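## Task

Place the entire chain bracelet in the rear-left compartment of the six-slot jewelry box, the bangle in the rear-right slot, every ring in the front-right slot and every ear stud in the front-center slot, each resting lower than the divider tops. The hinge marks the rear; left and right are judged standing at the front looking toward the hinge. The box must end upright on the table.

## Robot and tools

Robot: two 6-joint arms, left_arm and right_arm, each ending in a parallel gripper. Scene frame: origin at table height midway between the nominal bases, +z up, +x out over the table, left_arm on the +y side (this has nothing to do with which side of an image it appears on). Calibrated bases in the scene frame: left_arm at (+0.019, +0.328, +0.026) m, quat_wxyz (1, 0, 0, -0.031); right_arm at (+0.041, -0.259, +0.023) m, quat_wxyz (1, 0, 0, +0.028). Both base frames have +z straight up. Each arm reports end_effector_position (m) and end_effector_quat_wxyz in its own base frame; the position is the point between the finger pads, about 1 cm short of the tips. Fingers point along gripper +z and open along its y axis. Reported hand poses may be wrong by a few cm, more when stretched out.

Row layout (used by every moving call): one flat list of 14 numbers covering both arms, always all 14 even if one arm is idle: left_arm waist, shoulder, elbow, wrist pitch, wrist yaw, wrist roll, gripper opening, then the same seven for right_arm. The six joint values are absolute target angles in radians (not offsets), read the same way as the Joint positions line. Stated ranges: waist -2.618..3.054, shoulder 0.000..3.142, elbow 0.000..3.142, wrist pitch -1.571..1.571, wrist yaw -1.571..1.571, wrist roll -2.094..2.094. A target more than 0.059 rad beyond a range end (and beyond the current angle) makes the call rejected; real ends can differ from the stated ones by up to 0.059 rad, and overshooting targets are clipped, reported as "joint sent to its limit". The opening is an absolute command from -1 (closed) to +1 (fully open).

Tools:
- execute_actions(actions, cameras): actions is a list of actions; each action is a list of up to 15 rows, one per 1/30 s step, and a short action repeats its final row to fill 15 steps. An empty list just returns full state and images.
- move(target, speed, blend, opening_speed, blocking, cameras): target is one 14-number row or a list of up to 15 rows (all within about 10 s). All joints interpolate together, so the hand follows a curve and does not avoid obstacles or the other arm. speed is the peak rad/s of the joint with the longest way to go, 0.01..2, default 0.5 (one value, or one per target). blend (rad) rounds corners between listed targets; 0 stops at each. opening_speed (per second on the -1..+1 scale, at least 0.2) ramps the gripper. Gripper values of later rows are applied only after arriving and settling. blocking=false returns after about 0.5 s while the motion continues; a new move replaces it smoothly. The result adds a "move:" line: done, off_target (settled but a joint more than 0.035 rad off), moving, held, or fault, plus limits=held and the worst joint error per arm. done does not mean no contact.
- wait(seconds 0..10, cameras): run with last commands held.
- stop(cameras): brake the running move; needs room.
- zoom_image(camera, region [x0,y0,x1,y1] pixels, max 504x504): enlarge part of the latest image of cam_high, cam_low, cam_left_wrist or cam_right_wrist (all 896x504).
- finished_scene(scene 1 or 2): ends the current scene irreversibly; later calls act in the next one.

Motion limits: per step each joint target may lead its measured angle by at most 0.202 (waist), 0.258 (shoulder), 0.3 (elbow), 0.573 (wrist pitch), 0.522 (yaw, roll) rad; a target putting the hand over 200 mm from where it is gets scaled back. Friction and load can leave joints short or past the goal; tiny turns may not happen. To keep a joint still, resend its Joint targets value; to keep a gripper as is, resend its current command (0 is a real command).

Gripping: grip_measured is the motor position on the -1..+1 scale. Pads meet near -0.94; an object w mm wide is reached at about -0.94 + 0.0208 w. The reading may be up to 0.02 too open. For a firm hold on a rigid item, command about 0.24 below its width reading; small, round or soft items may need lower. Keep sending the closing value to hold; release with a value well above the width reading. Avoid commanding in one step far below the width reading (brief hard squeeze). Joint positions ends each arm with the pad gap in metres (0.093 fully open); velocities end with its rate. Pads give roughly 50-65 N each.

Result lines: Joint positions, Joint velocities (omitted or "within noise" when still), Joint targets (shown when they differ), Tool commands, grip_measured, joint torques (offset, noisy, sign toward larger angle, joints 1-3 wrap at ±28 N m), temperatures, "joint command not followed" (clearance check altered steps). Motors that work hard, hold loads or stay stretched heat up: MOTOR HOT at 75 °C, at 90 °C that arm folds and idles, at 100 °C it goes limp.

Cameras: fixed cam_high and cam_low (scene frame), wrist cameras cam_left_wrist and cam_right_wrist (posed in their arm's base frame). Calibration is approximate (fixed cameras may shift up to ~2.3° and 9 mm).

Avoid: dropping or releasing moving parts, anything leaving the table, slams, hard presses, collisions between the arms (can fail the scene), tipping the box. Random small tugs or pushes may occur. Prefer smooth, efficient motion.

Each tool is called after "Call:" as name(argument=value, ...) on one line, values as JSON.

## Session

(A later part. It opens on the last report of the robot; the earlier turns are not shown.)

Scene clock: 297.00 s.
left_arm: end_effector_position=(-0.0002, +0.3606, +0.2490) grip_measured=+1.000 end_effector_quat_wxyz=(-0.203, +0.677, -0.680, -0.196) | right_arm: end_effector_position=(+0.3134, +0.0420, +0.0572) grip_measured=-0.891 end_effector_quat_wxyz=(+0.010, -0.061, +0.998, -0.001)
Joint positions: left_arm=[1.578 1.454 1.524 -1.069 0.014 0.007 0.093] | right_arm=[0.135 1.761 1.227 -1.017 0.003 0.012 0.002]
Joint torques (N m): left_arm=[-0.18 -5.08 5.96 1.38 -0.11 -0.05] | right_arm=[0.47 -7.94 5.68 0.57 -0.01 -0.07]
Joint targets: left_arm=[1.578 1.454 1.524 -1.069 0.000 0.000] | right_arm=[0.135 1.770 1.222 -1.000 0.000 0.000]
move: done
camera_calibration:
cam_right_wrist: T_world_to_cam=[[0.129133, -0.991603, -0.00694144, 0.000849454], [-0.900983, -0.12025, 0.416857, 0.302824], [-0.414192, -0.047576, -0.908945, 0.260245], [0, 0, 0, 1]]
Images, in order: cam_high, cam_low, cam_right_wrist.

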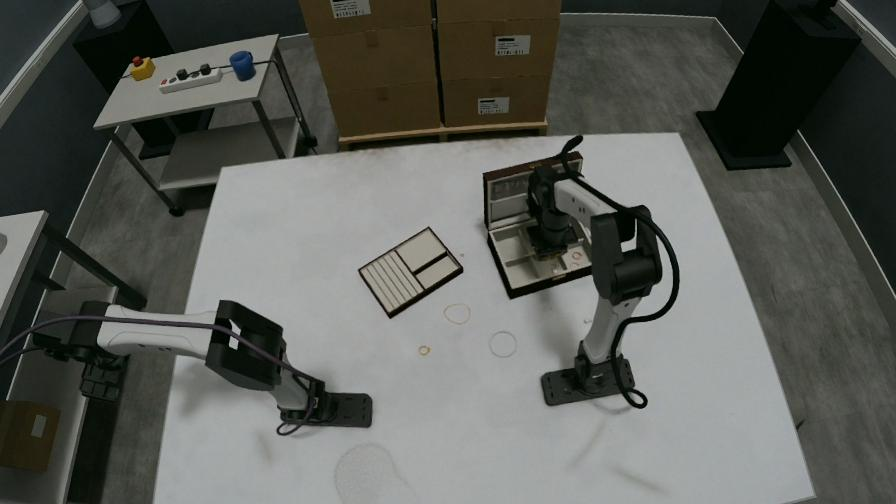

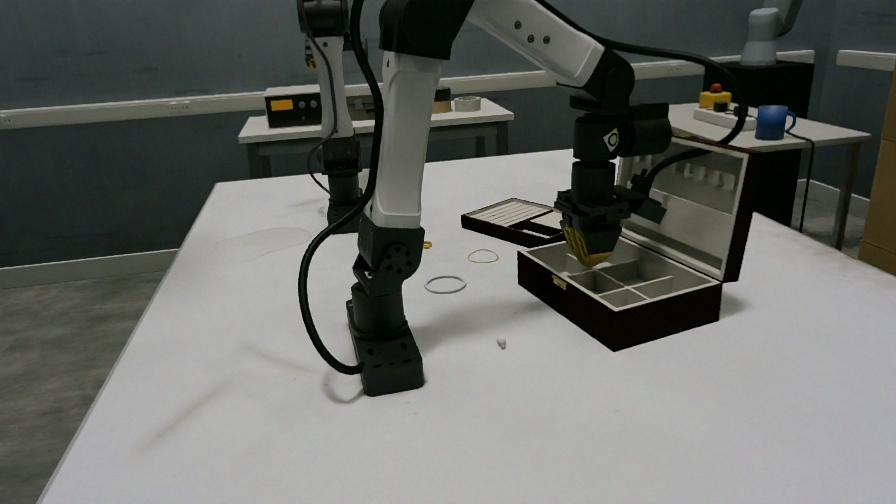

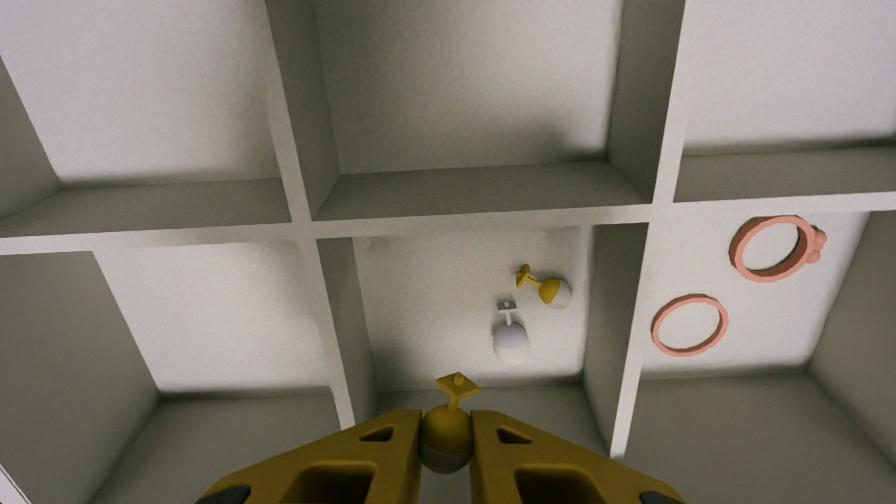

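Call:
move(target=[[1.578,1.454,1.524,-1.069,0.0,0.0,1,0.115,1.78,1.235,-1.0,0.0,0.07,-0.97],[1.578,1.454,1.524,-1.069,0.0,0.0,1,0.115,1.857,1.155,-0.865,0.0,0.07,-0.97]], speed=0.3, cameras=["cam_right_wrist","cam_low"])

Call:
zoom_image(camera="cam_low", region=[500, 160, 720, 360])

Scene clock: 351.10 s.
left_arm: end_effector_position=(-0.0002, +0.3606, +0.2490) grip_measured=+1.000 end_effector_quat_wxyz=(-0.203, +0.677, -0.680, -0.196) | right_arm: end_effector_position=(+0.3179, +0.0378, +0.0162) grip_measured=-0.891 end_effector_quat_wxyz=(+0.001, -0.031, +1.000, -0.002)
Joint positions: left_arm=[1.578 1.454 1.524 -1.069 0.014 0.007 0.093] | right_arm=[0.12 1.847 1.161 -0.882 0.003 0.058 0.002]
Joint torques (N m): left_arm=[-0.18 -5.08 5.96 1.38 -0.11 -0.05] | right_arm=[0.06 -8.29 5.31 0.55 -0.01 0.18]
Motor temperatures (°C): left_arm=[27 37 36 39 26 27 27] | right_arm=[30 43 39 30 27 26 29]
Joint targets: left_arm=[1.578 1.454 1.524 -1.069 0.000 0.000] | right_arm=[0.115 1.857 1.155 -0.865 0.000 0.070]
move: done
camera_calibration:
cam_right_wrist: T_world_to_cam=[[0.0690514, -0.997589, -0.00696331, 0.0151517], [-0.899384, -0.065271, 0.432259, 0.320701], [-0.431671, -0.0235853, -0.901723, 0.229162], [0, 0, 0, 1]]
Images, in order: cam_low, cam_right_wrist.

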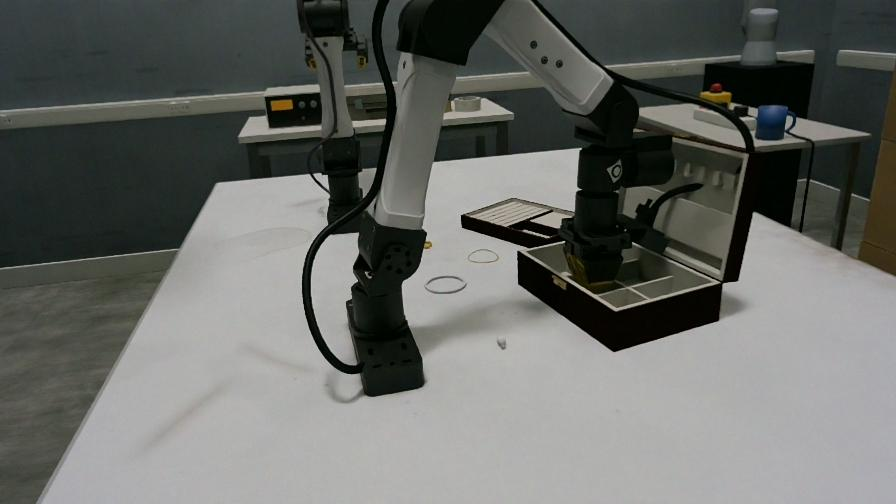

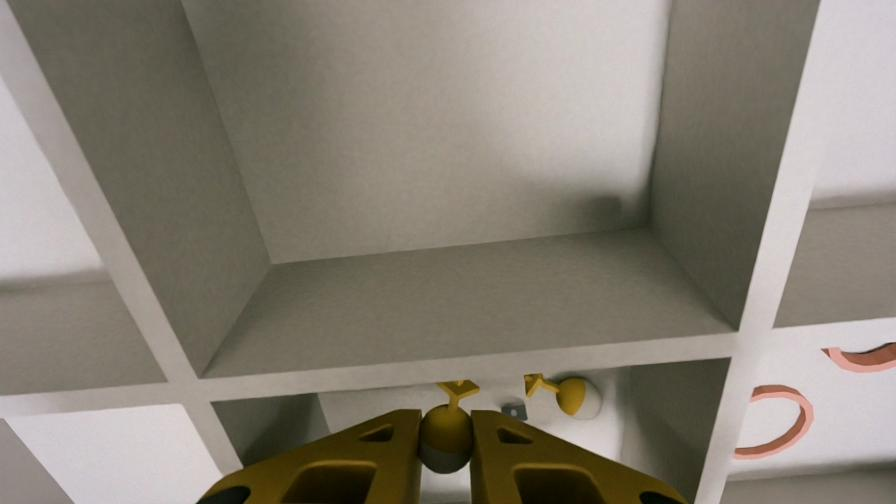

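Scaled by 2.291 from the camera's 896x504 image, which has a finer 1280x720 frame.

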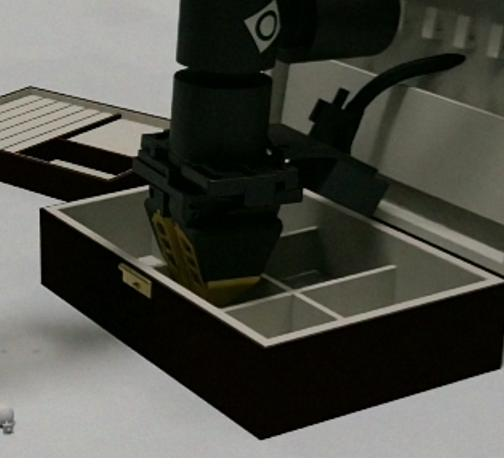

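Call:
move(target=[[1.578,1.454,1.524,-1.069,0.0,0.0,1,0.098,1.857,1.155,-0.865,0.0,0.07,-0.97],[1.578,1.454,1.524,-1.069,0.0,0.0,1,0.098,1.857,1.155,-0.865,0.0,0.07,-0.55],[1.578,1.454,1.524,-1.069,0.0,0.0,1,0.110,1.73,1.61,-1.43,0.0,0.0,-0.55]], speed=[0.1,0.3,0.6], opening_speed=0.8, cameras=["cam_right_wrist","cam_low"])

Call:
zoom_image(camera="cam_right_wrist", region=[200, 100, 700, 504])

Scene clock: 363.63 s.
left_arm: end_effector_position=(-0.0002, +0.3606, +0.2490) grip_measured=+1.000 end_effector_quat_wxyz=(-0.203, +0.677, -0.680, -0.196) | right_arm: end_effector_position=(+0.3172, +0.0324, +0.1526) grip_measured=-0.552 end_effector_quat_wxyz=(+0.002, -0.046, +0.999, -0.002)
Joint positions: left_arm=[1.578 1.454 1.524 -1.069 0.014 0.007 0.093] | right_arm=[0.104 1.748 1.594 -1.412 0.003 0.013 0.019]
Joint torques (N m): left_arm=[-0.18 -5.09 5.96 1.38 -0.11 -0.05] | right_arm=[1.05 -10.56 7.95 0.21 -0.01 -0.05]
Joint targets: left_arm=[1.578 1.454 1.524 -1.069 0.000 0.000] | right_arm=[0.110 1.730 1.610 -1.430 0.000 0.000]
move: done
camera_calibration:
cam_right_wrist: T_world_to_cam=[[0.0975699, -0.995205, -0.0068558, 0.00166888], [-0.897743, -0.0909839, 0.431021, 0.261216], [-0.429578, -0.0358999, -0.902316, 0.351519], [0, 0, 0, 1]]
Images, in order: cam_low, cam_right_wrist.

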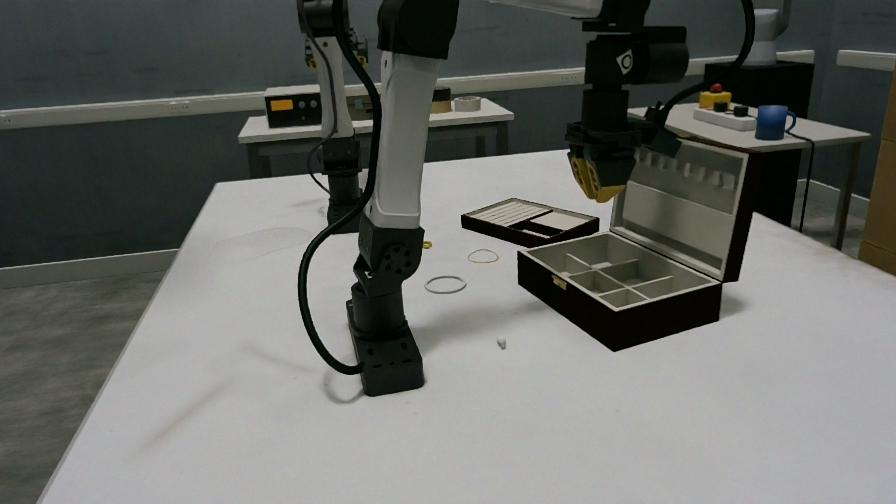

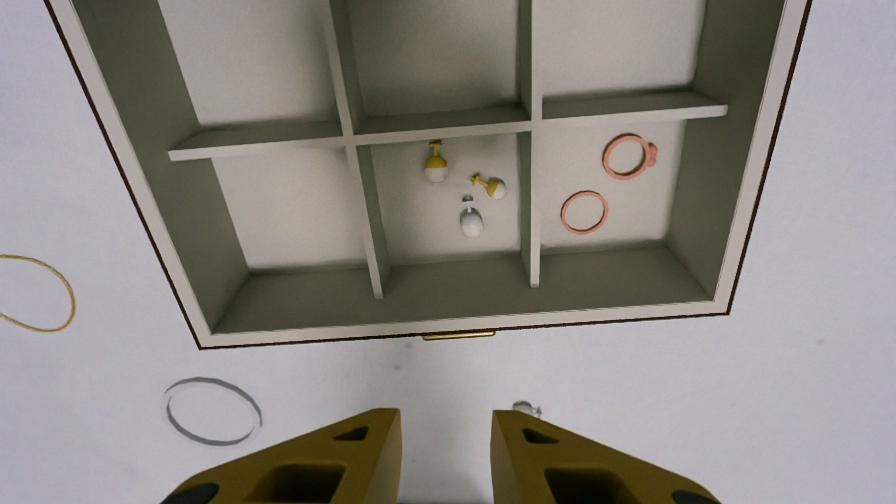

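Scaled by 1.008 from the camera's 896x504 image, which has a finer 1280x720 frame.

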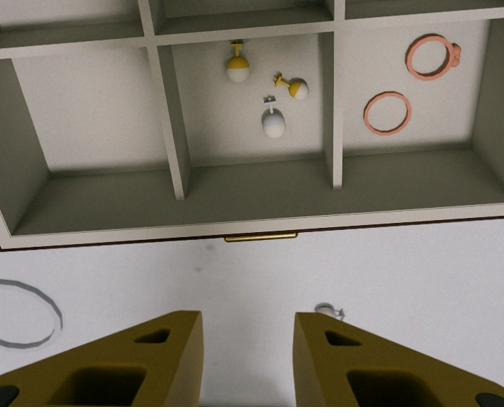

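Call:
move(target=[[1.578,1.454,1.524,-1.069,0.0,0.0,1,-0.168,1.186,0.963,-1.348,0.0,1.41,-0.3],[1.578,1.454,1.524,-1.069,0.0,0.0,1,-0.168,1.22,0.615,-0.955,0.0,1.41,-0.3]], speed=[0.8,0.5], blend=[0.1,0], cameras=["cam_right_wrist"])

Scene clock: 391.00 s.
left_arm: end_effector_position=(-0.0002, +0.3606, +0.2490) grip_measured=+1.000 end_effector_quat_wxyz=(-0.203, +0.677, -0.680, -0.196) | right_arm: end_effector_position=(+0.1636, -0.0273, +0.0313) grip_measured=-0.302 end_effector_quat_wxyz=(+0.003, +0.703, +0.711, +0.000)
Joint positions: left_arm=[1.578 1.454 1.524 -1.069 0.014 0.007 0.093] | right_arm=[-0.162 1.214 0.621 -0.972 0.003 1.398 0.031]
Joint torques (N m): left_arm=[-0.2 -5.08 5.96 1.38 -0.11 -0.05] | right_arm=[-0.05 -2.33 5.46 0.46 0.05 0.18]
Joint targets: left_arm=[1.578 1.454 1.524 -1.069 0.000 0.000] | right_arm=[-0.168 1.220 0.615 -0.955 0.000 1.410]
move: done
camera_calibration:
cam_right_wrist: T_world_to_cam=[[-0.999719, -0.0178962, -0.0155287, 0.162826], [-0.0228398, 0.902267, 0.430572, 0.0541586], [0.00630547, 0.430806, -0.902423, 0.115442], [0, 0, 0, 1]]
Images, in order: cam_right_wrist.

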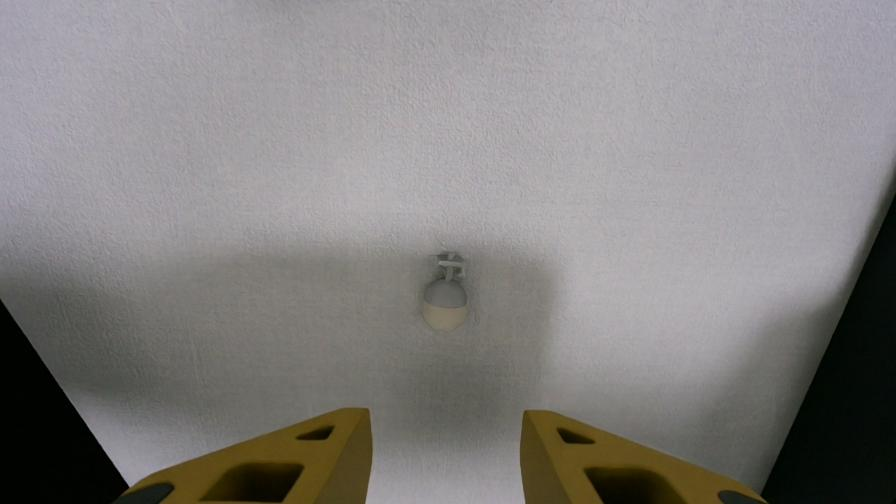

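Call:
move(target=[[1.578,1.454,1.524,-1.069,0.0,0.0,1,-0.218,1.22,0.615,-0.955,0.0,1.36,-0.3],[1.578,1.454,1.524,-1.069,0.0,0.0,1,-0.218,1.32,0.520,-0.770,0.0,1.36,-0.3]], speed=0.2, blend=[0.01,0], cameras=["cam_right_wrist"])

Scene clock: 412.10 s.
left_arm: end_effector_position=(-0.0002, +0.3606, +0.2490) grip_measured=+1.000 end_effector_quat_wxyz=(-0.203, +0.677, -0.680, -0.196) | right_arm: end_effector_position=(+0.1639, -0.0359, -0.0044) grip_measured=-0.302 end_effector_quat_wxyz=(+0.000, +0.712, +0.702, -0.002)
Joint positions: left_arm=[1.578 1.454 1.524 -1.069 0.014 0.007 0.093] | right_arm=[-0.212 1.312 0.527 -0.787 0.003 1.372 0.031]
Joint torques (N m): left_arm=[-0.2 -5.08 5.96 1.38 -0.11 -0.05] | right_arm=[-0.03 -2.58 4.82 0.45 0.05 -0.08]
Joint targets: left_arm=[1.578 1.454 1.524 -1.069 0.000 0.000] | right_arm=[-0.218 1.320 0.520 -0.770 0.000 1.360]
move: done
camera_calibration:
cam_right_wrist: T_world_to_cam=[[-0.999942, 0.00691237, -0.00831682, 0.163439], [0.00264341, 0.901955, 0.431823, 0.0731551], [0.0104863, 0.431776, -0.90192, 0.0862348], [0, 0, 0, 1]]
Images, in order: cam_right_wrist.

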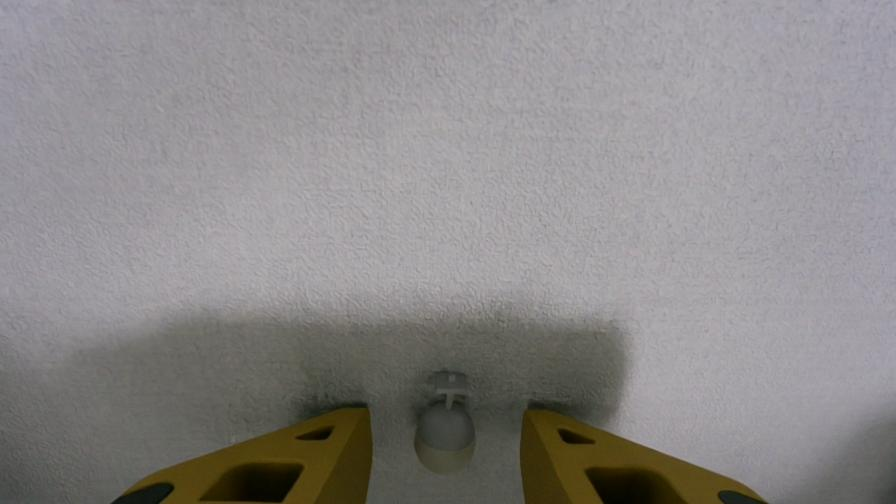

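Call:
move(target=[[1.578,1.454,1.524,-1.069,0.0,0.0,1,-0.218,1.32,0.520,-0.770,0.0,1.36,-0.97],[1.578,1.454,1.524,-1.069,0.0,0.0,1,-0.21,1.16,1.08,-1.49,0.0,1.36,-0.97],[1.578,1.454,1.524,-1.069,0.0,0.0,1,0.112,1.715,1.595,-1.435,0.0,0.07,-0.97]], speed=0.6, blend=[0,0.1,0], opening_speed=1.0, cameras=["cam_right_wrist"])

Call:
move(target=[1.578,1.454,1.524,-1.069,0.0,0.0,1,0.112,1.821,1.135,-0.885,0.0,0.07,-0.97], speed=0.4, cameras=["cam_right_wrist","cam_low"])

Scene clock: 450.30 s.
left_arm: end_effector_position=(-0.0002, +0.3606, +0.2490) grip_measured=+1.000 end_effector_quat_wxyz=(-0.203, +0.677, -0.680, -0.196) | right_arm: end_effector_position=(+0.3023, +0.0323, +0.1604) grip_measured=-0.880 end_effector_quat_wxyz=(-0.004, -0.013, +1.000, -0.002)
Joint positions: left_arm=[1.578 1.454 1.524 -1.069 0.014 0.007 0.093] | right_arm=[0.108 1.704 1.574 -1.448 0.003 0.083 0.003]
Joint torques (N m): left_arm=[-0.2 -5.09 5.96 1.38 -0.11 -0.05] | right_arm=[0.81 -7.31 8.35 0.47 -0.01 -0.09]
Motor temperatures (°C): left_arm=[27 37 36 40 26 27 27] | right_arm=[30 38 39 29 27 25 28]
Joint targets: left_arm=[1.578 1.454 1.524 -1.069 0.000 0.000] | right_arm=[0.112 1.715 1.595 -1.435 0.000 0.070]
move: done
camera_calibration:
cam_right_wrist: T_world_to_cam=[[0.0320338, -0.999467, -0.0062761, 0.0228811], [-0.896913, -0.0315166, 0.441082, 0.240693], [-0.441045, -0.00850041, -0.897445, 0.353989], [0, 0, 0, 1]]
Images, in order: cam_right_wrist.

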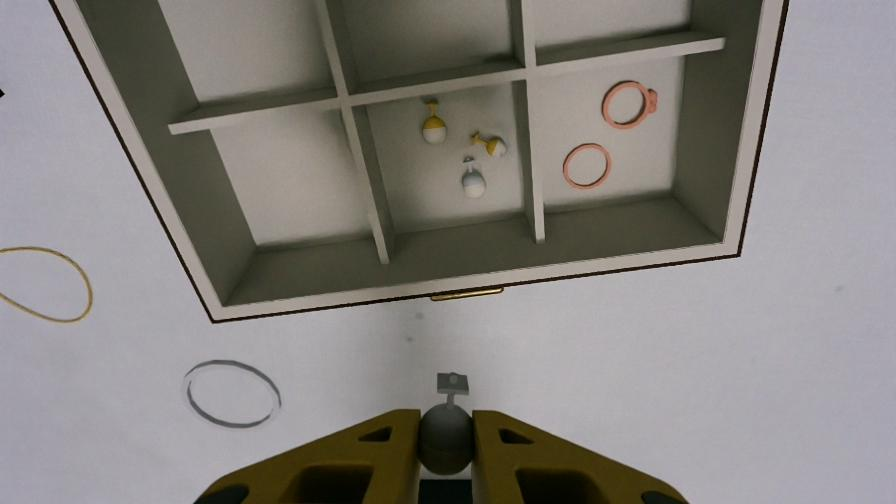

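Scene clock: 452.40 s.
left_arm: end_effector_position=(-0.0002, +0.3606, +0.2490) grip_measured=+1.000 end_effector_quat_wxyz=(-0.203, +0.677, -0.680, -0.196) | right_arm: end_effector_position=(+0.3098, +0.0331, +0.0222) grip_measured=-0.880 end_effector_quat_wxyz=(-0.001, -0.013, +1.000, -0.002)
Joint positions: left_arm=[1.578 1.454 1.524 -1.069 0.014 0.007 0.093] | right_arm=[0.108 1.811 1.14 -0.902 0.003 0.082 0.003]
Joint torques (N m): left_arm=[-0.18 -5.08 5.94 1.38 -0.11 -0.05] | right_arm=[0.81 -7.98 5.35 0.53 -0.01 -0.07]
Joint targets: left_arm=[1.578 1.454 1.524 -1.069 0.000 0.000] | right_arm=[0.112 1.821 1.135 -0.885 0.000 0.070]
move: done
camera_calibration:
cam_right_wrist: T_world_to_cam=[[0.0328307, -0.999439, -0.00668435, 0.0223511], [-0.899217, -0.0324565, 0.436298, 0.309282], [-0.43627, -0.00831329, -0.899777, 0.231828], [0, 0, 0, 1]]
Images, in order: cam_low, cam_right_wrist.

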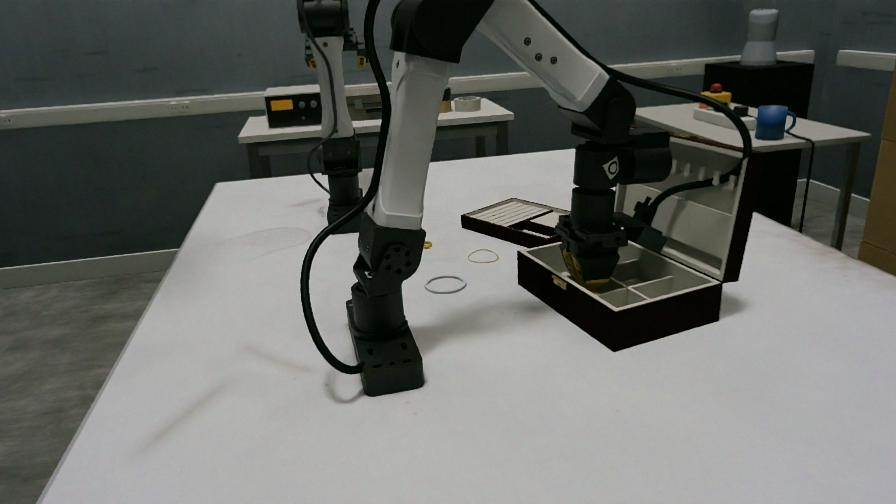

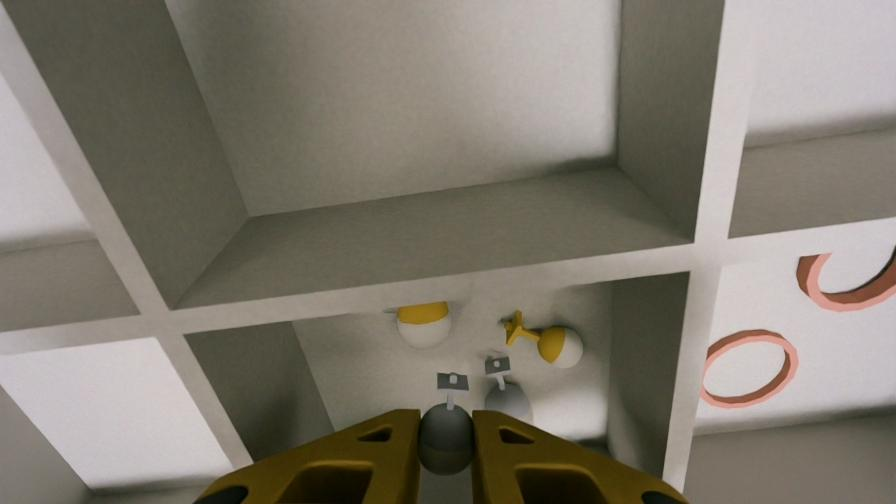

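Call:
move(target=[[1.578,1.454,1.524,-1.069,0.0,0.0,1,0.126,1.821,1.135,-0.885,0.0,0.09,-0.97],[1.578,1.454,1.524,-1.069,0.0,0.0,1,0.126,1.821,1.135,-0.885,0.0,0.09,-0.55],[1.578,1.454,1.524,-1.069,0.0,0.0,1,0.126,1.715,1.595,-1.435,0.0,0.07,-0.55]], speed=[0.1,0.3,0.6], opening_speed=0.8, cameras=["cam_right_wrist"])

Scene clock: 491.07 s.
left_arm: end_effector_position=(-0.0002, +0.3606, +0.2490) grip_measured=+1.000 end_effector_quat_wxyz=(-0.203, +0.677, -0.680, -0.196) | right_arm: end_effector_position=(+0.3115, +0.0371, +0.1532) grip_measured=-0.552 end_effector_quat_wxyz=(+0.000, -0.019, +1.000, -0.002)
Joint positions: left_arm=[1.578 1.454 1.524 -1.069 0.014 0.007 0.093] | right_arm=[0.121 1.733 1.579 -1.417 0.003 0.082 0.019]
Joint torques (N m): left_arm=[-0.18 -5.07 5.96 1.38 -0.11 -0.06] | right_arm=[0.96 -10.4 7.95 0.17 -0.01 -0.07]
Motor temperatures (°C): left_arm=[26 37 36 40 26 27 27] | right_arm=[30 43 40 29 27 25 29]
Joint targets: left_arm=[1.578 1.454 1.524 -1.069 0.000 0.000] | right_arm=[0.126 1.715 1.595 -1.435 0.000 0.070]
move: done
camera_calibration:
cam_right_wrist: T_world_to_cam=[[0.045036, -0.998962, -0.00677064, 0.0234017], [-0.899249, -0.0434907, 0.435271, 0.254363], [-0.435114, -0.0135143, -0.900274, 0.350448], [0, 0, 0, 1]]
Images, in order: cam_right_wrist.

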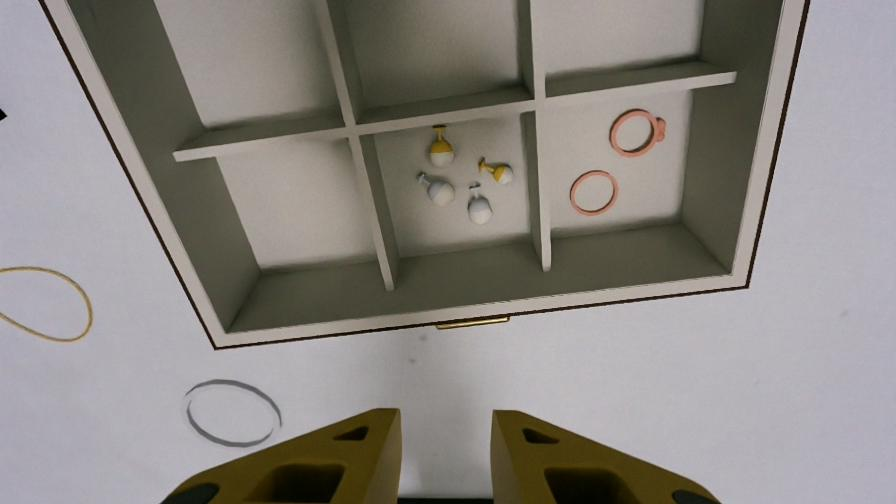

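Call:
move(target=[[1.578,1.454,1.524,-1.069,0.0,0.0,1,0.9,1.715,1.595,-1.435,0.0,0.0,0.0],[1.578,1.454,1.524,-1.069,0.0,0.0,1,1.125,2.0,1.647,-1.2,0.0,0.0,0.0]], speed=0.8, blend=[0.15,0], cameras=["cam_right_wrist"])

Call:
zoom_image(camera="cam_right_wrist", region=[250, 150, 650, 450])

Scene clock: 508.10 s.
left_arm: end_effector_position=(-0.0002, +0.3606, +0.2490) grip_measured=+1.000 end_effector_quat_wxyz=(-0.203, +0.677, -0.680, -0.196) | right_arm: end_effector_position=(+0.1600, +0.3392, +0.0770) grip_measured=-0.002 end_effector_quat_wxyz=(-0.009, -0.531, +0.848, -0.006)
Joint positions: left_arm=[1.578 1.454 1.524 -1.069 0.014 0.007 0.093] | right_arm=[1.131 2.002 1.627 -1.217 0.002 0.012 0.045]
Joint torques (N m): left_arm=[-0.2 -5.08 5.96 1.37 -0.11 -0.05] | right_arm=[-0.01 -11.44 8.21 0.49 0.01 -0.07]
Joint targets: left_arm=[1.578 1.454 1.524 -1.069 0.000 0.000] | right_arm=[1.125 2.000 1.647 -1.200 0.000 0.000]
move: done; blend cut to 0.1425 rad at target 1
camera_calibration:
cam_right_wrist: T_world_to_cam=[[0.902324, -0.430973, -0.00862325, 0.00174066], [-0.380487, -0.805706, 0.453946, 0.338539], [-0.202586, -0.406325, -0.890988, 0.315302], [0, 0, 0, 1]]
Images, in order: cam_right_wrist.

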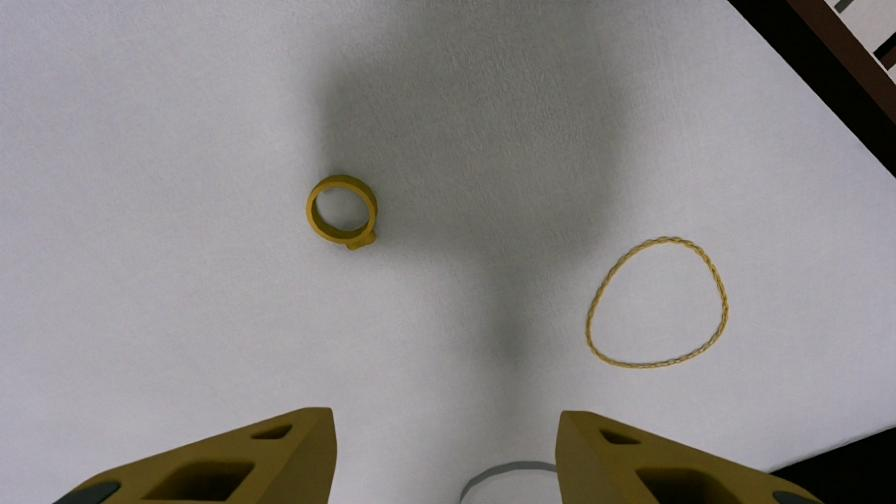

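Scaled by 1.260 from the camera's 896x504 image, which has a finer 1280x720 frame.

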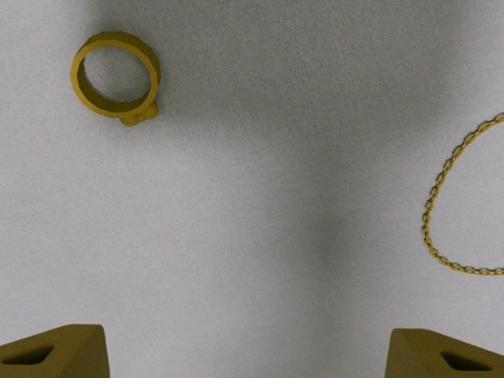

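Call:
move(target=[1.578,1.454,1.524,-1.069,0.0,0.0,1,1.222,2.075,1.55,-1.025,0.0,-0.45,0.0], speed=0.5, cameras=["cam_right_wrist"])

Scene clock: 528.97 s.
left_arm: end_effector_position=(-0.0002, +0.3606, +0.2490) grip_measured=+1.000 end_effector_quat_wxyz=(-0.203, +0.677, -0.680, -0.196) | right_arm: end_effector_position=(+0.1361, +0.3696, +0.0382) grip_measured=-0.002 end_effector_quat_wxyz=(-0.012, +0.736, -0.676, -0.004)
Joint positions: left_arm=[1.578 1.454 1.524 -1.069 0.014 0.007 0.093] | right_arm=[1.219 2.061 1.557 -1.042 0.002 -0.437 0.045]
Joint torques (N m): left_arm=[-0.18 -5.08 5.94 1.38 -0.11 -0.05] | right_arm=[0.77 -10.43 5.6 0.55 -0.02 -0.04]
Motor temperatures (°C): left_arm=[26 37 36 40 26 27 27] | right_arm=[30 49 42 29 27 25 28]
Heat: left arm: 40 °C; right arm: 49 °C.
Joint targets: left_arm=[1.578 1.454 1.524 -1.069 0.000 0.000] | right_arm=[1.222 2.075 1.550 -1.025 0.000 -0.450]
move: done
camera_calibration:
cam_right_wrist: T_world_to_cam=[[0.995824, 0.0912807, 0.00183376, -0.170005], [0.0822982, -0.906163, 0.414843, 0.347197], [0.0395289, -0.41296, -0.909891, 0.258492], [0, 0, 0, 1]]
Images, in order: cam_right_wrist.

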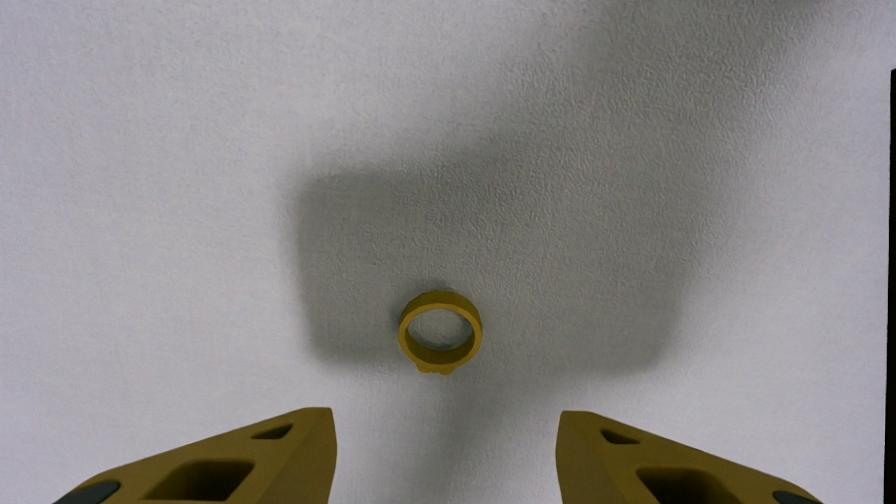

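Call:
move(target=[1.578,1.454,1.524,-1.069,0.0,0.0,1,1.220,2.132,1.461,-0.902,0.0,-0.45,0.0], speed=0.15, cameras=["cam_right_wrist"])

Scene clock: 540.13 s.
left_arm: end_effector_position=(-0.0002, +0.3606, +0.2490) grip_measured=+1.000 end_effector_quat_wxyz=(-0.203, +0.677, -0.680, -0.196) | right_arm: end_effector_position=(+0.1341, +0.3641, -0.0003) grip_measured=-0.002 end_effector_quat_wxyz=(+0.001, +0.737, -0.676, +0.001)
Joint positions: left_arm=[1.578 1.454 1.524 -1.069 0.014 0.007 0.093] | right_arm=[1.219 2.112 1.474 -0.935 0.002 -0.438 0.045]
Joint torques (N m): left_arm=[-0.18 -5.08 5.96 1.37 -0.11 -0.05] | right_arm=[0.61 -9.89 4.7 0.69 -0.03 -0.07]
Joint targets: left_arm=[1.578 1.454 1.524 -1.069 0.000 0.000] | right_arm=[1.220 2.132 1.461 -0.902 0.000 -0.450]
move: done
camera_calibration:
cam_right_wrist: T_world_to_cam=[[0.995649, 0.0926984, -0.00944511, -0.167981], [0.0874876, -0.895144, 0.437108, 0.353638], [0.0320645, -0.436033, -0.899359, 0.230661], [0, 0, 0, 1]]
Images, in order: cam_right_wrist.

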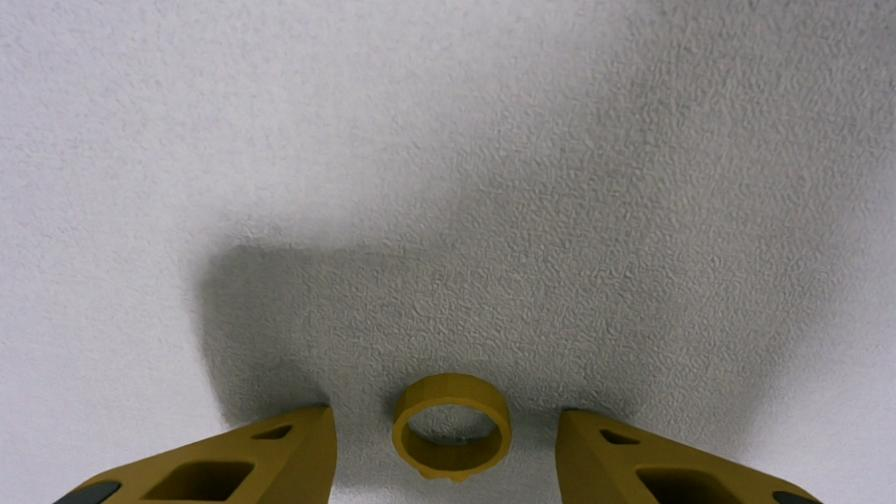

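Call:
move(target=[[1.578,1.454,1.524,-1.069,0.0,0.0,1,1.220,2.141,1.452,-0.890,0.0,-0.45,0.0],[1.578,1.454,1.524,-1.069,0.0,0.0,1,1.220,2.141,1.452,-0.890,0.0,-0.45,-0.72]], speed=0.15, opening_speed=0.6, cameras=["cam_right_wrist"])

Call:
zoom_image(camera="cam_right_wrist", region=[300, 304, 600, 504])

Scene clock: 551.47 s.
left_arm: end_effector_position=(-0.0002, +0.3606, +0.2490) grip_measured=+1.000 end_effector_quat_wxyz=(-0.203, +0.677, -0.680, -0.196) | right_arm: end_effector_position=(+0.1364, +0.3664, -0.0007) grip_measured=-0.636 end_effector_quat_wxyz=(-0.007, +0.737, -0.676, +0.003)
Joint positions: left_arm=[1.578 1.454 1.524 -1.069 0.014 0.007 0.093] | right_arm=[1.219 2.112 1.472 -0.921 0.01 -0.438 0.015]
Joint torques (N m): left_arm=[-0.2 -5.08 5.94 1.38 -0.11 -0.06] | right_arm=[0.58 -9.1 4.01 0.69 -0.1 -0.07]
Joint targets: left_arm=[1.578 1.454 1.524 -1.069 0.000 0.000] | right_arm=[1.220 2.141 1.452 -0.890 0.000 -0.450]
move: done; target 2's new numbers were sent with right_arm's wrist pitch 0.044 rad from that target
camera_calibration:
cam_right_wrist: T_world_to_cam=[[0.99569, 0.0926931, 0.00320318, -0.17043], [0.0823153, -0.899072, 0.429992, 0.357756], [0.0427372, -0.427875, -0.902827, 0.226732], [0, 0, 0, 1]]
Images, in order: cam_right_wrist.

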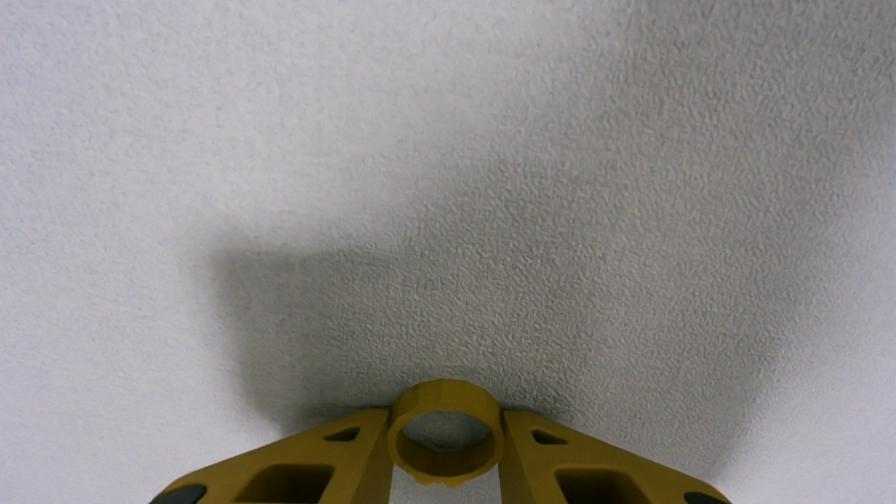

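Scaled by 1.680 from the camera's 896x504 image, which has a finer 1280x720 frame.

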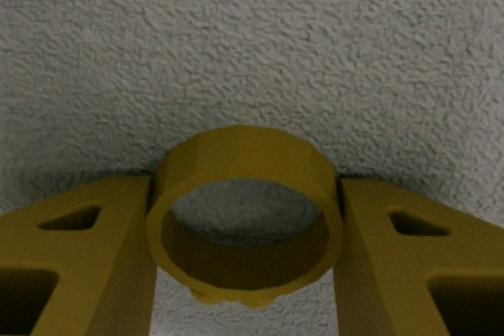

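Call:
move(target=[[1.578,1.454,1.524,-1.069,0.0,0.0,1,1.220,2.03,1.89,-1.41,0.0,-0.45,-0.8],[1.578,1.454,1.524,-1.069,0.0,0.0,1,0.9,1.8,1.68,-1.41,0.0,-0.3,-0.8],[1.578,1.454,1.524,-1.069,0.0,0.0,1,-0.098,1.8,1.68,-1.41,0.0,-0.3,-0.8]], speed=0.7, blend=[0.1,0.1,0], cameras=["cam_right_wrist","cam_low"])

Scene clock: 572.60 s.
left_arm: end_effector_position=(-0.0002, +0.3606, +0.2490) grip_measured=+1.000 end_effector_quat_wxyz=(-0.203, +0.677, -0.680, -0.196) | right_arm: end_effector_position=(+0.3445, -0.0361, +0.1519) grip_measured=-0.652 end_effector_quat_wxyz=(+0.017, -0.104, +0.994, -0.005)
Joint positions: left_arm=[1.578 1.454 1.524 -1.069 0.014 0.007 0.093] | right_arm=[-0.103 1.828 1.688 -1.397 0.002 -0.312 0.014]
Joint torques (N m): left_arm=[-0.18 -5.08 5.96 1.37 -0.11 -0.05] | right_arm=[0.94 -12.34 5.67 0.28 -0.02 0.17]
Joint targets: left_arm=[1.578 1.454 1.524 -1.069 0.000 0.000] | right_arm=[-0.098 1.800 1.680 -1.410 0.000 -0.300]
move: done
camera_calibration:
cam_right_wrist: T_world_to_cam=[[0.213244, -0.976995, 0.00271447, -0.109904], [-0.893273, -0.193843, 0.405572, 0.278426], [-0.395716, -0.0889105, -0.914059, 0.348421], [0, 0, 0, 1]]
Images, in order: cam_low, cam_right_wrist.

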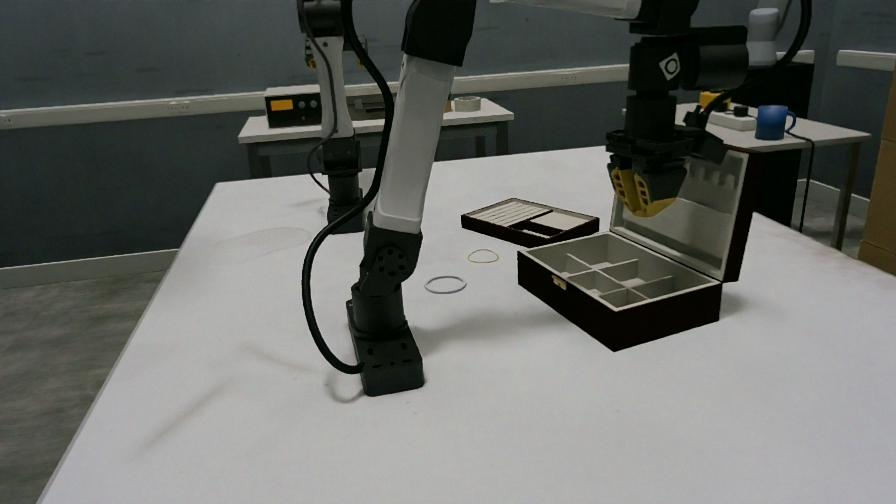

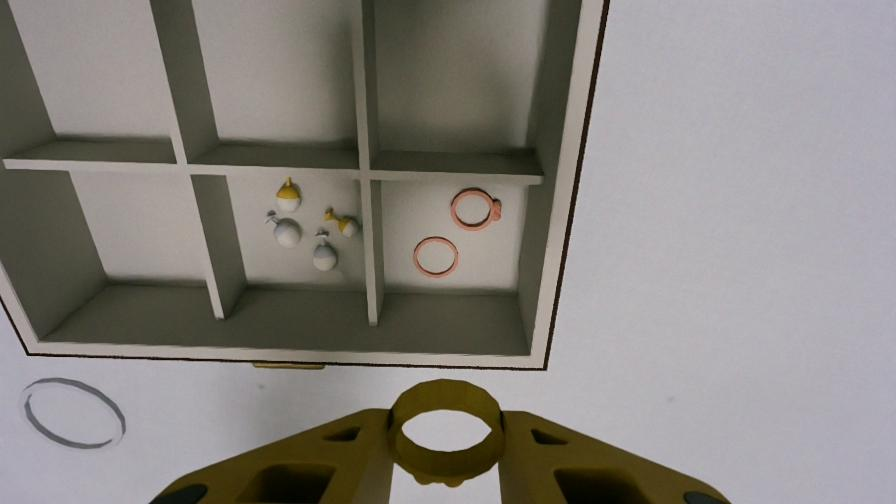

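Call:
move(target=[1.578,1.454,1.524,-1.069,0.0,0.0,1,-0.100,1.873,1.208,-0.902,0.0,-0.31,-0.8], speed=0.4, cameras=["cam_right_wrist","cam_low"])

Call:
zoom_image(camera="cam_low", region=[500, 160, 760, 360])

Scene clock: 586.10 s.
left_arm: end_effector_position=(-0.0002, +0.3606, +0.2490) grip_measured=+1.000 end_effector_quat_wxyz=(-0.203, +0.677, -0.680, -0.196) | right_arm: end_effector_position=(+0.3262, -0.0342, +0.0234) grip_measured=-0.652 end_effector_quat_wxyz=(+0.001, -0.104, +0.995, -0.001)
Joint positions: left_arm=[1.578 1.454 1.524 -1.069 0.014 0.007 0.093] | right_arm=[-0.103 1.863 1.213 -0.919 0.002 -0.312 0.014]
Joint torques (N m): left_arm=[-0.18 -5.08 5.94 1.38 -0.11 -0.06] | right_arm=[0.75 -8.55 5.44 0.53 -0.02 0.07]
Joint targets: left_arm=[1.578 1.454 1.524 -1.069 0.000 0.000] | right_arm=[-0.100 1.873 1.208 -0.902 0.000 -0.310]
move: done
camera_calibration:
cam_right_wrist: T_world_to_cam=[[0.213167, -0.976987, -0.0074327, -0.103518], [-0.87974, -0.195247, 0.433516, 0.309409], [-0.42499, -0.0858725, -0.901115, 0.233203], [0, 0, 0, 1]]
Images, in order: cam_low, cam_right_wrist.

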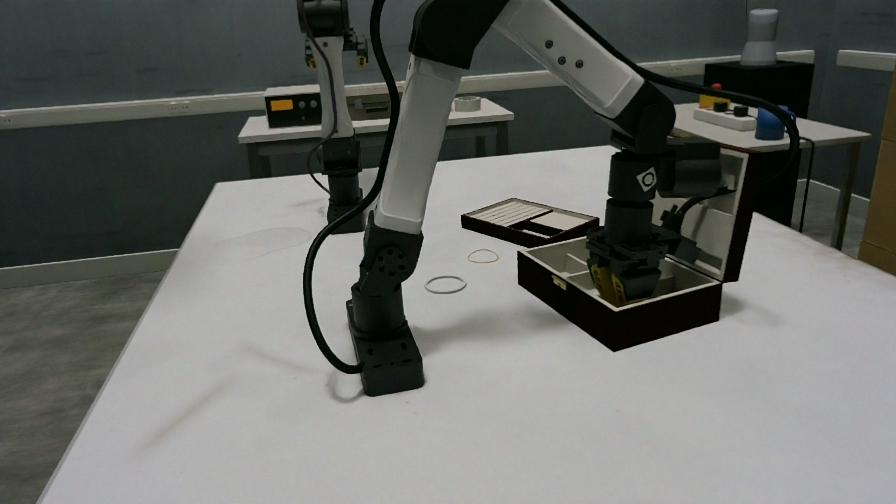

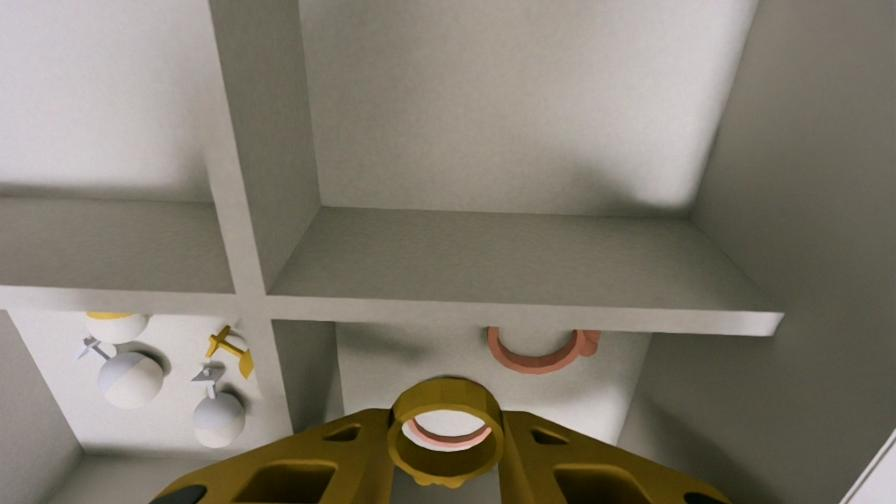

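Scaled by 1.938 from the camera's 896x504 image, which has a finer 1280x720 frame.

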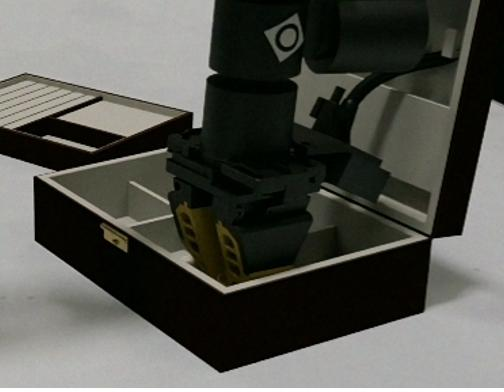

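Call:
move(target=[[1.578,1.454,1.524,-1.069,0.0,0.0,1,-0.100,1.881,1.196,-0.885,0.0,-0.31,-0.8],[1.578,1.454,1.524,-1.069,0.0,0.0,1,-0.100,1.881,1.196,-0.885,0.0,-0.31,-0.38],[1.578,1.454,1.524,-1.069,0.0,0.0,1,-0.098,1.75,1.63,-1.43,0.0,-0.3,-0.38]], speed=[0.1,0.3,0.6], opening_speed=0.5, cameras=["cam_right_wrist"])

Scene clock: 599.97 s.
left_arm: end_effector_position=(-0.0002, +0.3606, +0.2490) grip_measured=+1.000 end_effector_quat_wxyz=(-0.203, +0.677, -0.680, -0.196) | right_arm: end_effector_position=(+0.3222, -0.0350, +0.1516) grip_measured=-0.382 end_effector_quat_wxyz=(+0.001, -0.104, +0.995, -0.005)
Joint positions: left_arm=[1.578 1.454 1.524 -1.069 0.014 0.007 0.093] | right_arm=[-0.103 1.768 1.614 -1.412 0.009 -0.312 0.027]
Joint torques (N m): left_arm=[-0.2 -5.08 5.94 1.37 -0.11 -0.05] | right_arm=[0.94 -10.78 7.94 0.19 -0.09 0.17]
Joint targets: left_arm=[1.578 1.454 1.524 -1.069 0.000 0.000] | right_arm=[-0.098 1.750 1.630 -1.430 0.000 -0.300]
move: done
camera_calibration:
cam_right_wrist: T_world_to_cam=[[0.213151, -0.977019, -0.000314212, -0.103519], [-0.88026, -0.192181, 0.433831, 0.250402], [-0.423921, -0.0921951, -0.900994, 0.346365], [0, 0, 0, 1]]
Images, in order: cam_right_wrist.

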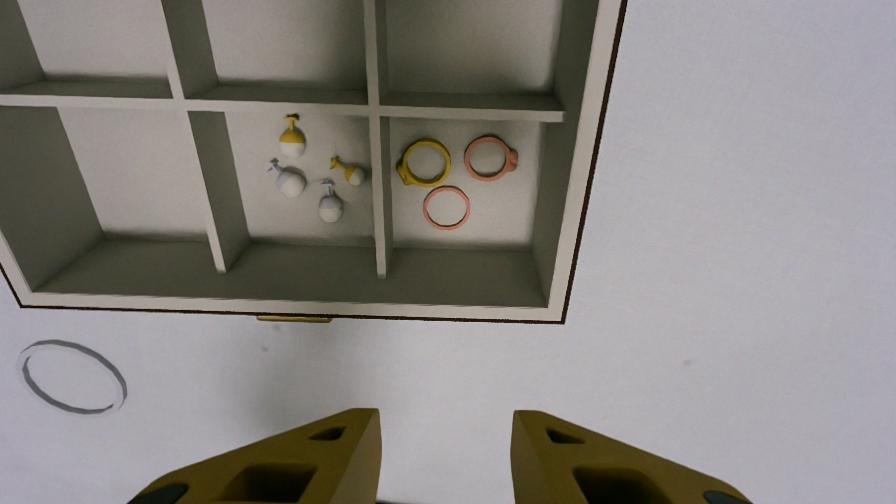

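Call:
move(target=[[1.578,1.454,1.524,-1.069,0.0,0.0,1,0.75,1.75,1.63,-1.43,0.0,-0.29,-0.3],[1.578,1.454,1.524,-1.069,0.0,0.0,1,0.844,1.965,1.447,-1.05,0.0,-0.29,-0.3]], speed=0.8, blend=[0.1,0], cameras=["cam_right_wrist"])

Call:
zoom_image(camera="cam_right_wrist", region=[250, 150, 650, 450])

Scene clock: 662.60 s.
left_arm: end_effector_position=(-0.0002, +0.3606, +0.2490) grip_measured=+1.000 end_effector_quat_wxyz=(-0.203, +0.677, -0.680, -0.196) | right_arm: end_effector_position=(+0.2411, +0.2692, +0.0473) grip_measured=-0.302 end_effector_quat_wxyz=(-0.004, -0.541, +0.841, -0.003)
Joint positions: left_arm=[1.578 1.454 1.524 -1.069 0.014 0.007 0.093] | right_arm=[0.842 1.962 1.449 -1.067 0.004 -0.302 0.031]
Joint torques (N m): left_arm=[-0.18 -5.08 5.96 1.38 -0.11 -0.05] | right_arm=[0.64 -10.44 5.93 0.5 -0.03 0.17]
Joint targets: left_arm=[1.578 1.454 1.524 -1.069 0.000 0.000] | right_arm=[0.844 1.965 1.447 -1.050 0.000 -0.290]
move: done
camera_calibration:
cam_right_wrist: T_world_to_cam=[[0.913081, -0.40767, -0.00935165, -0.110655], [-0.361636, -0.820146, 0.443373, 0.326344], [-0.18842, -0.401454, -0.896288, 0.272344], [0, 0, 0, 1]]
Images, in order: cam_right_wrist.

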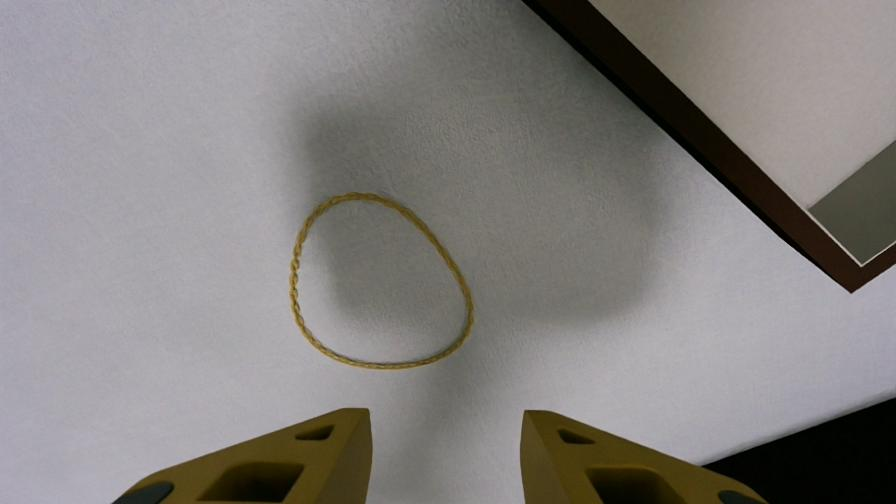

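Scaled by 1.260 from the camera's 896x504 image, which has a finer 1280x720 frame.

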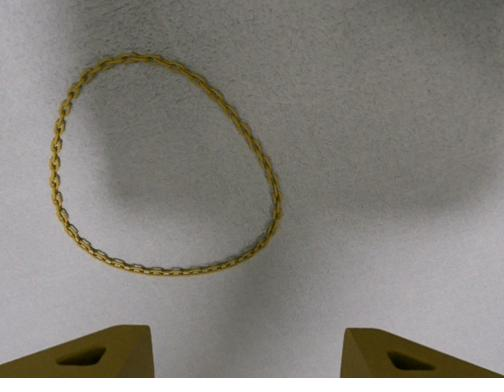

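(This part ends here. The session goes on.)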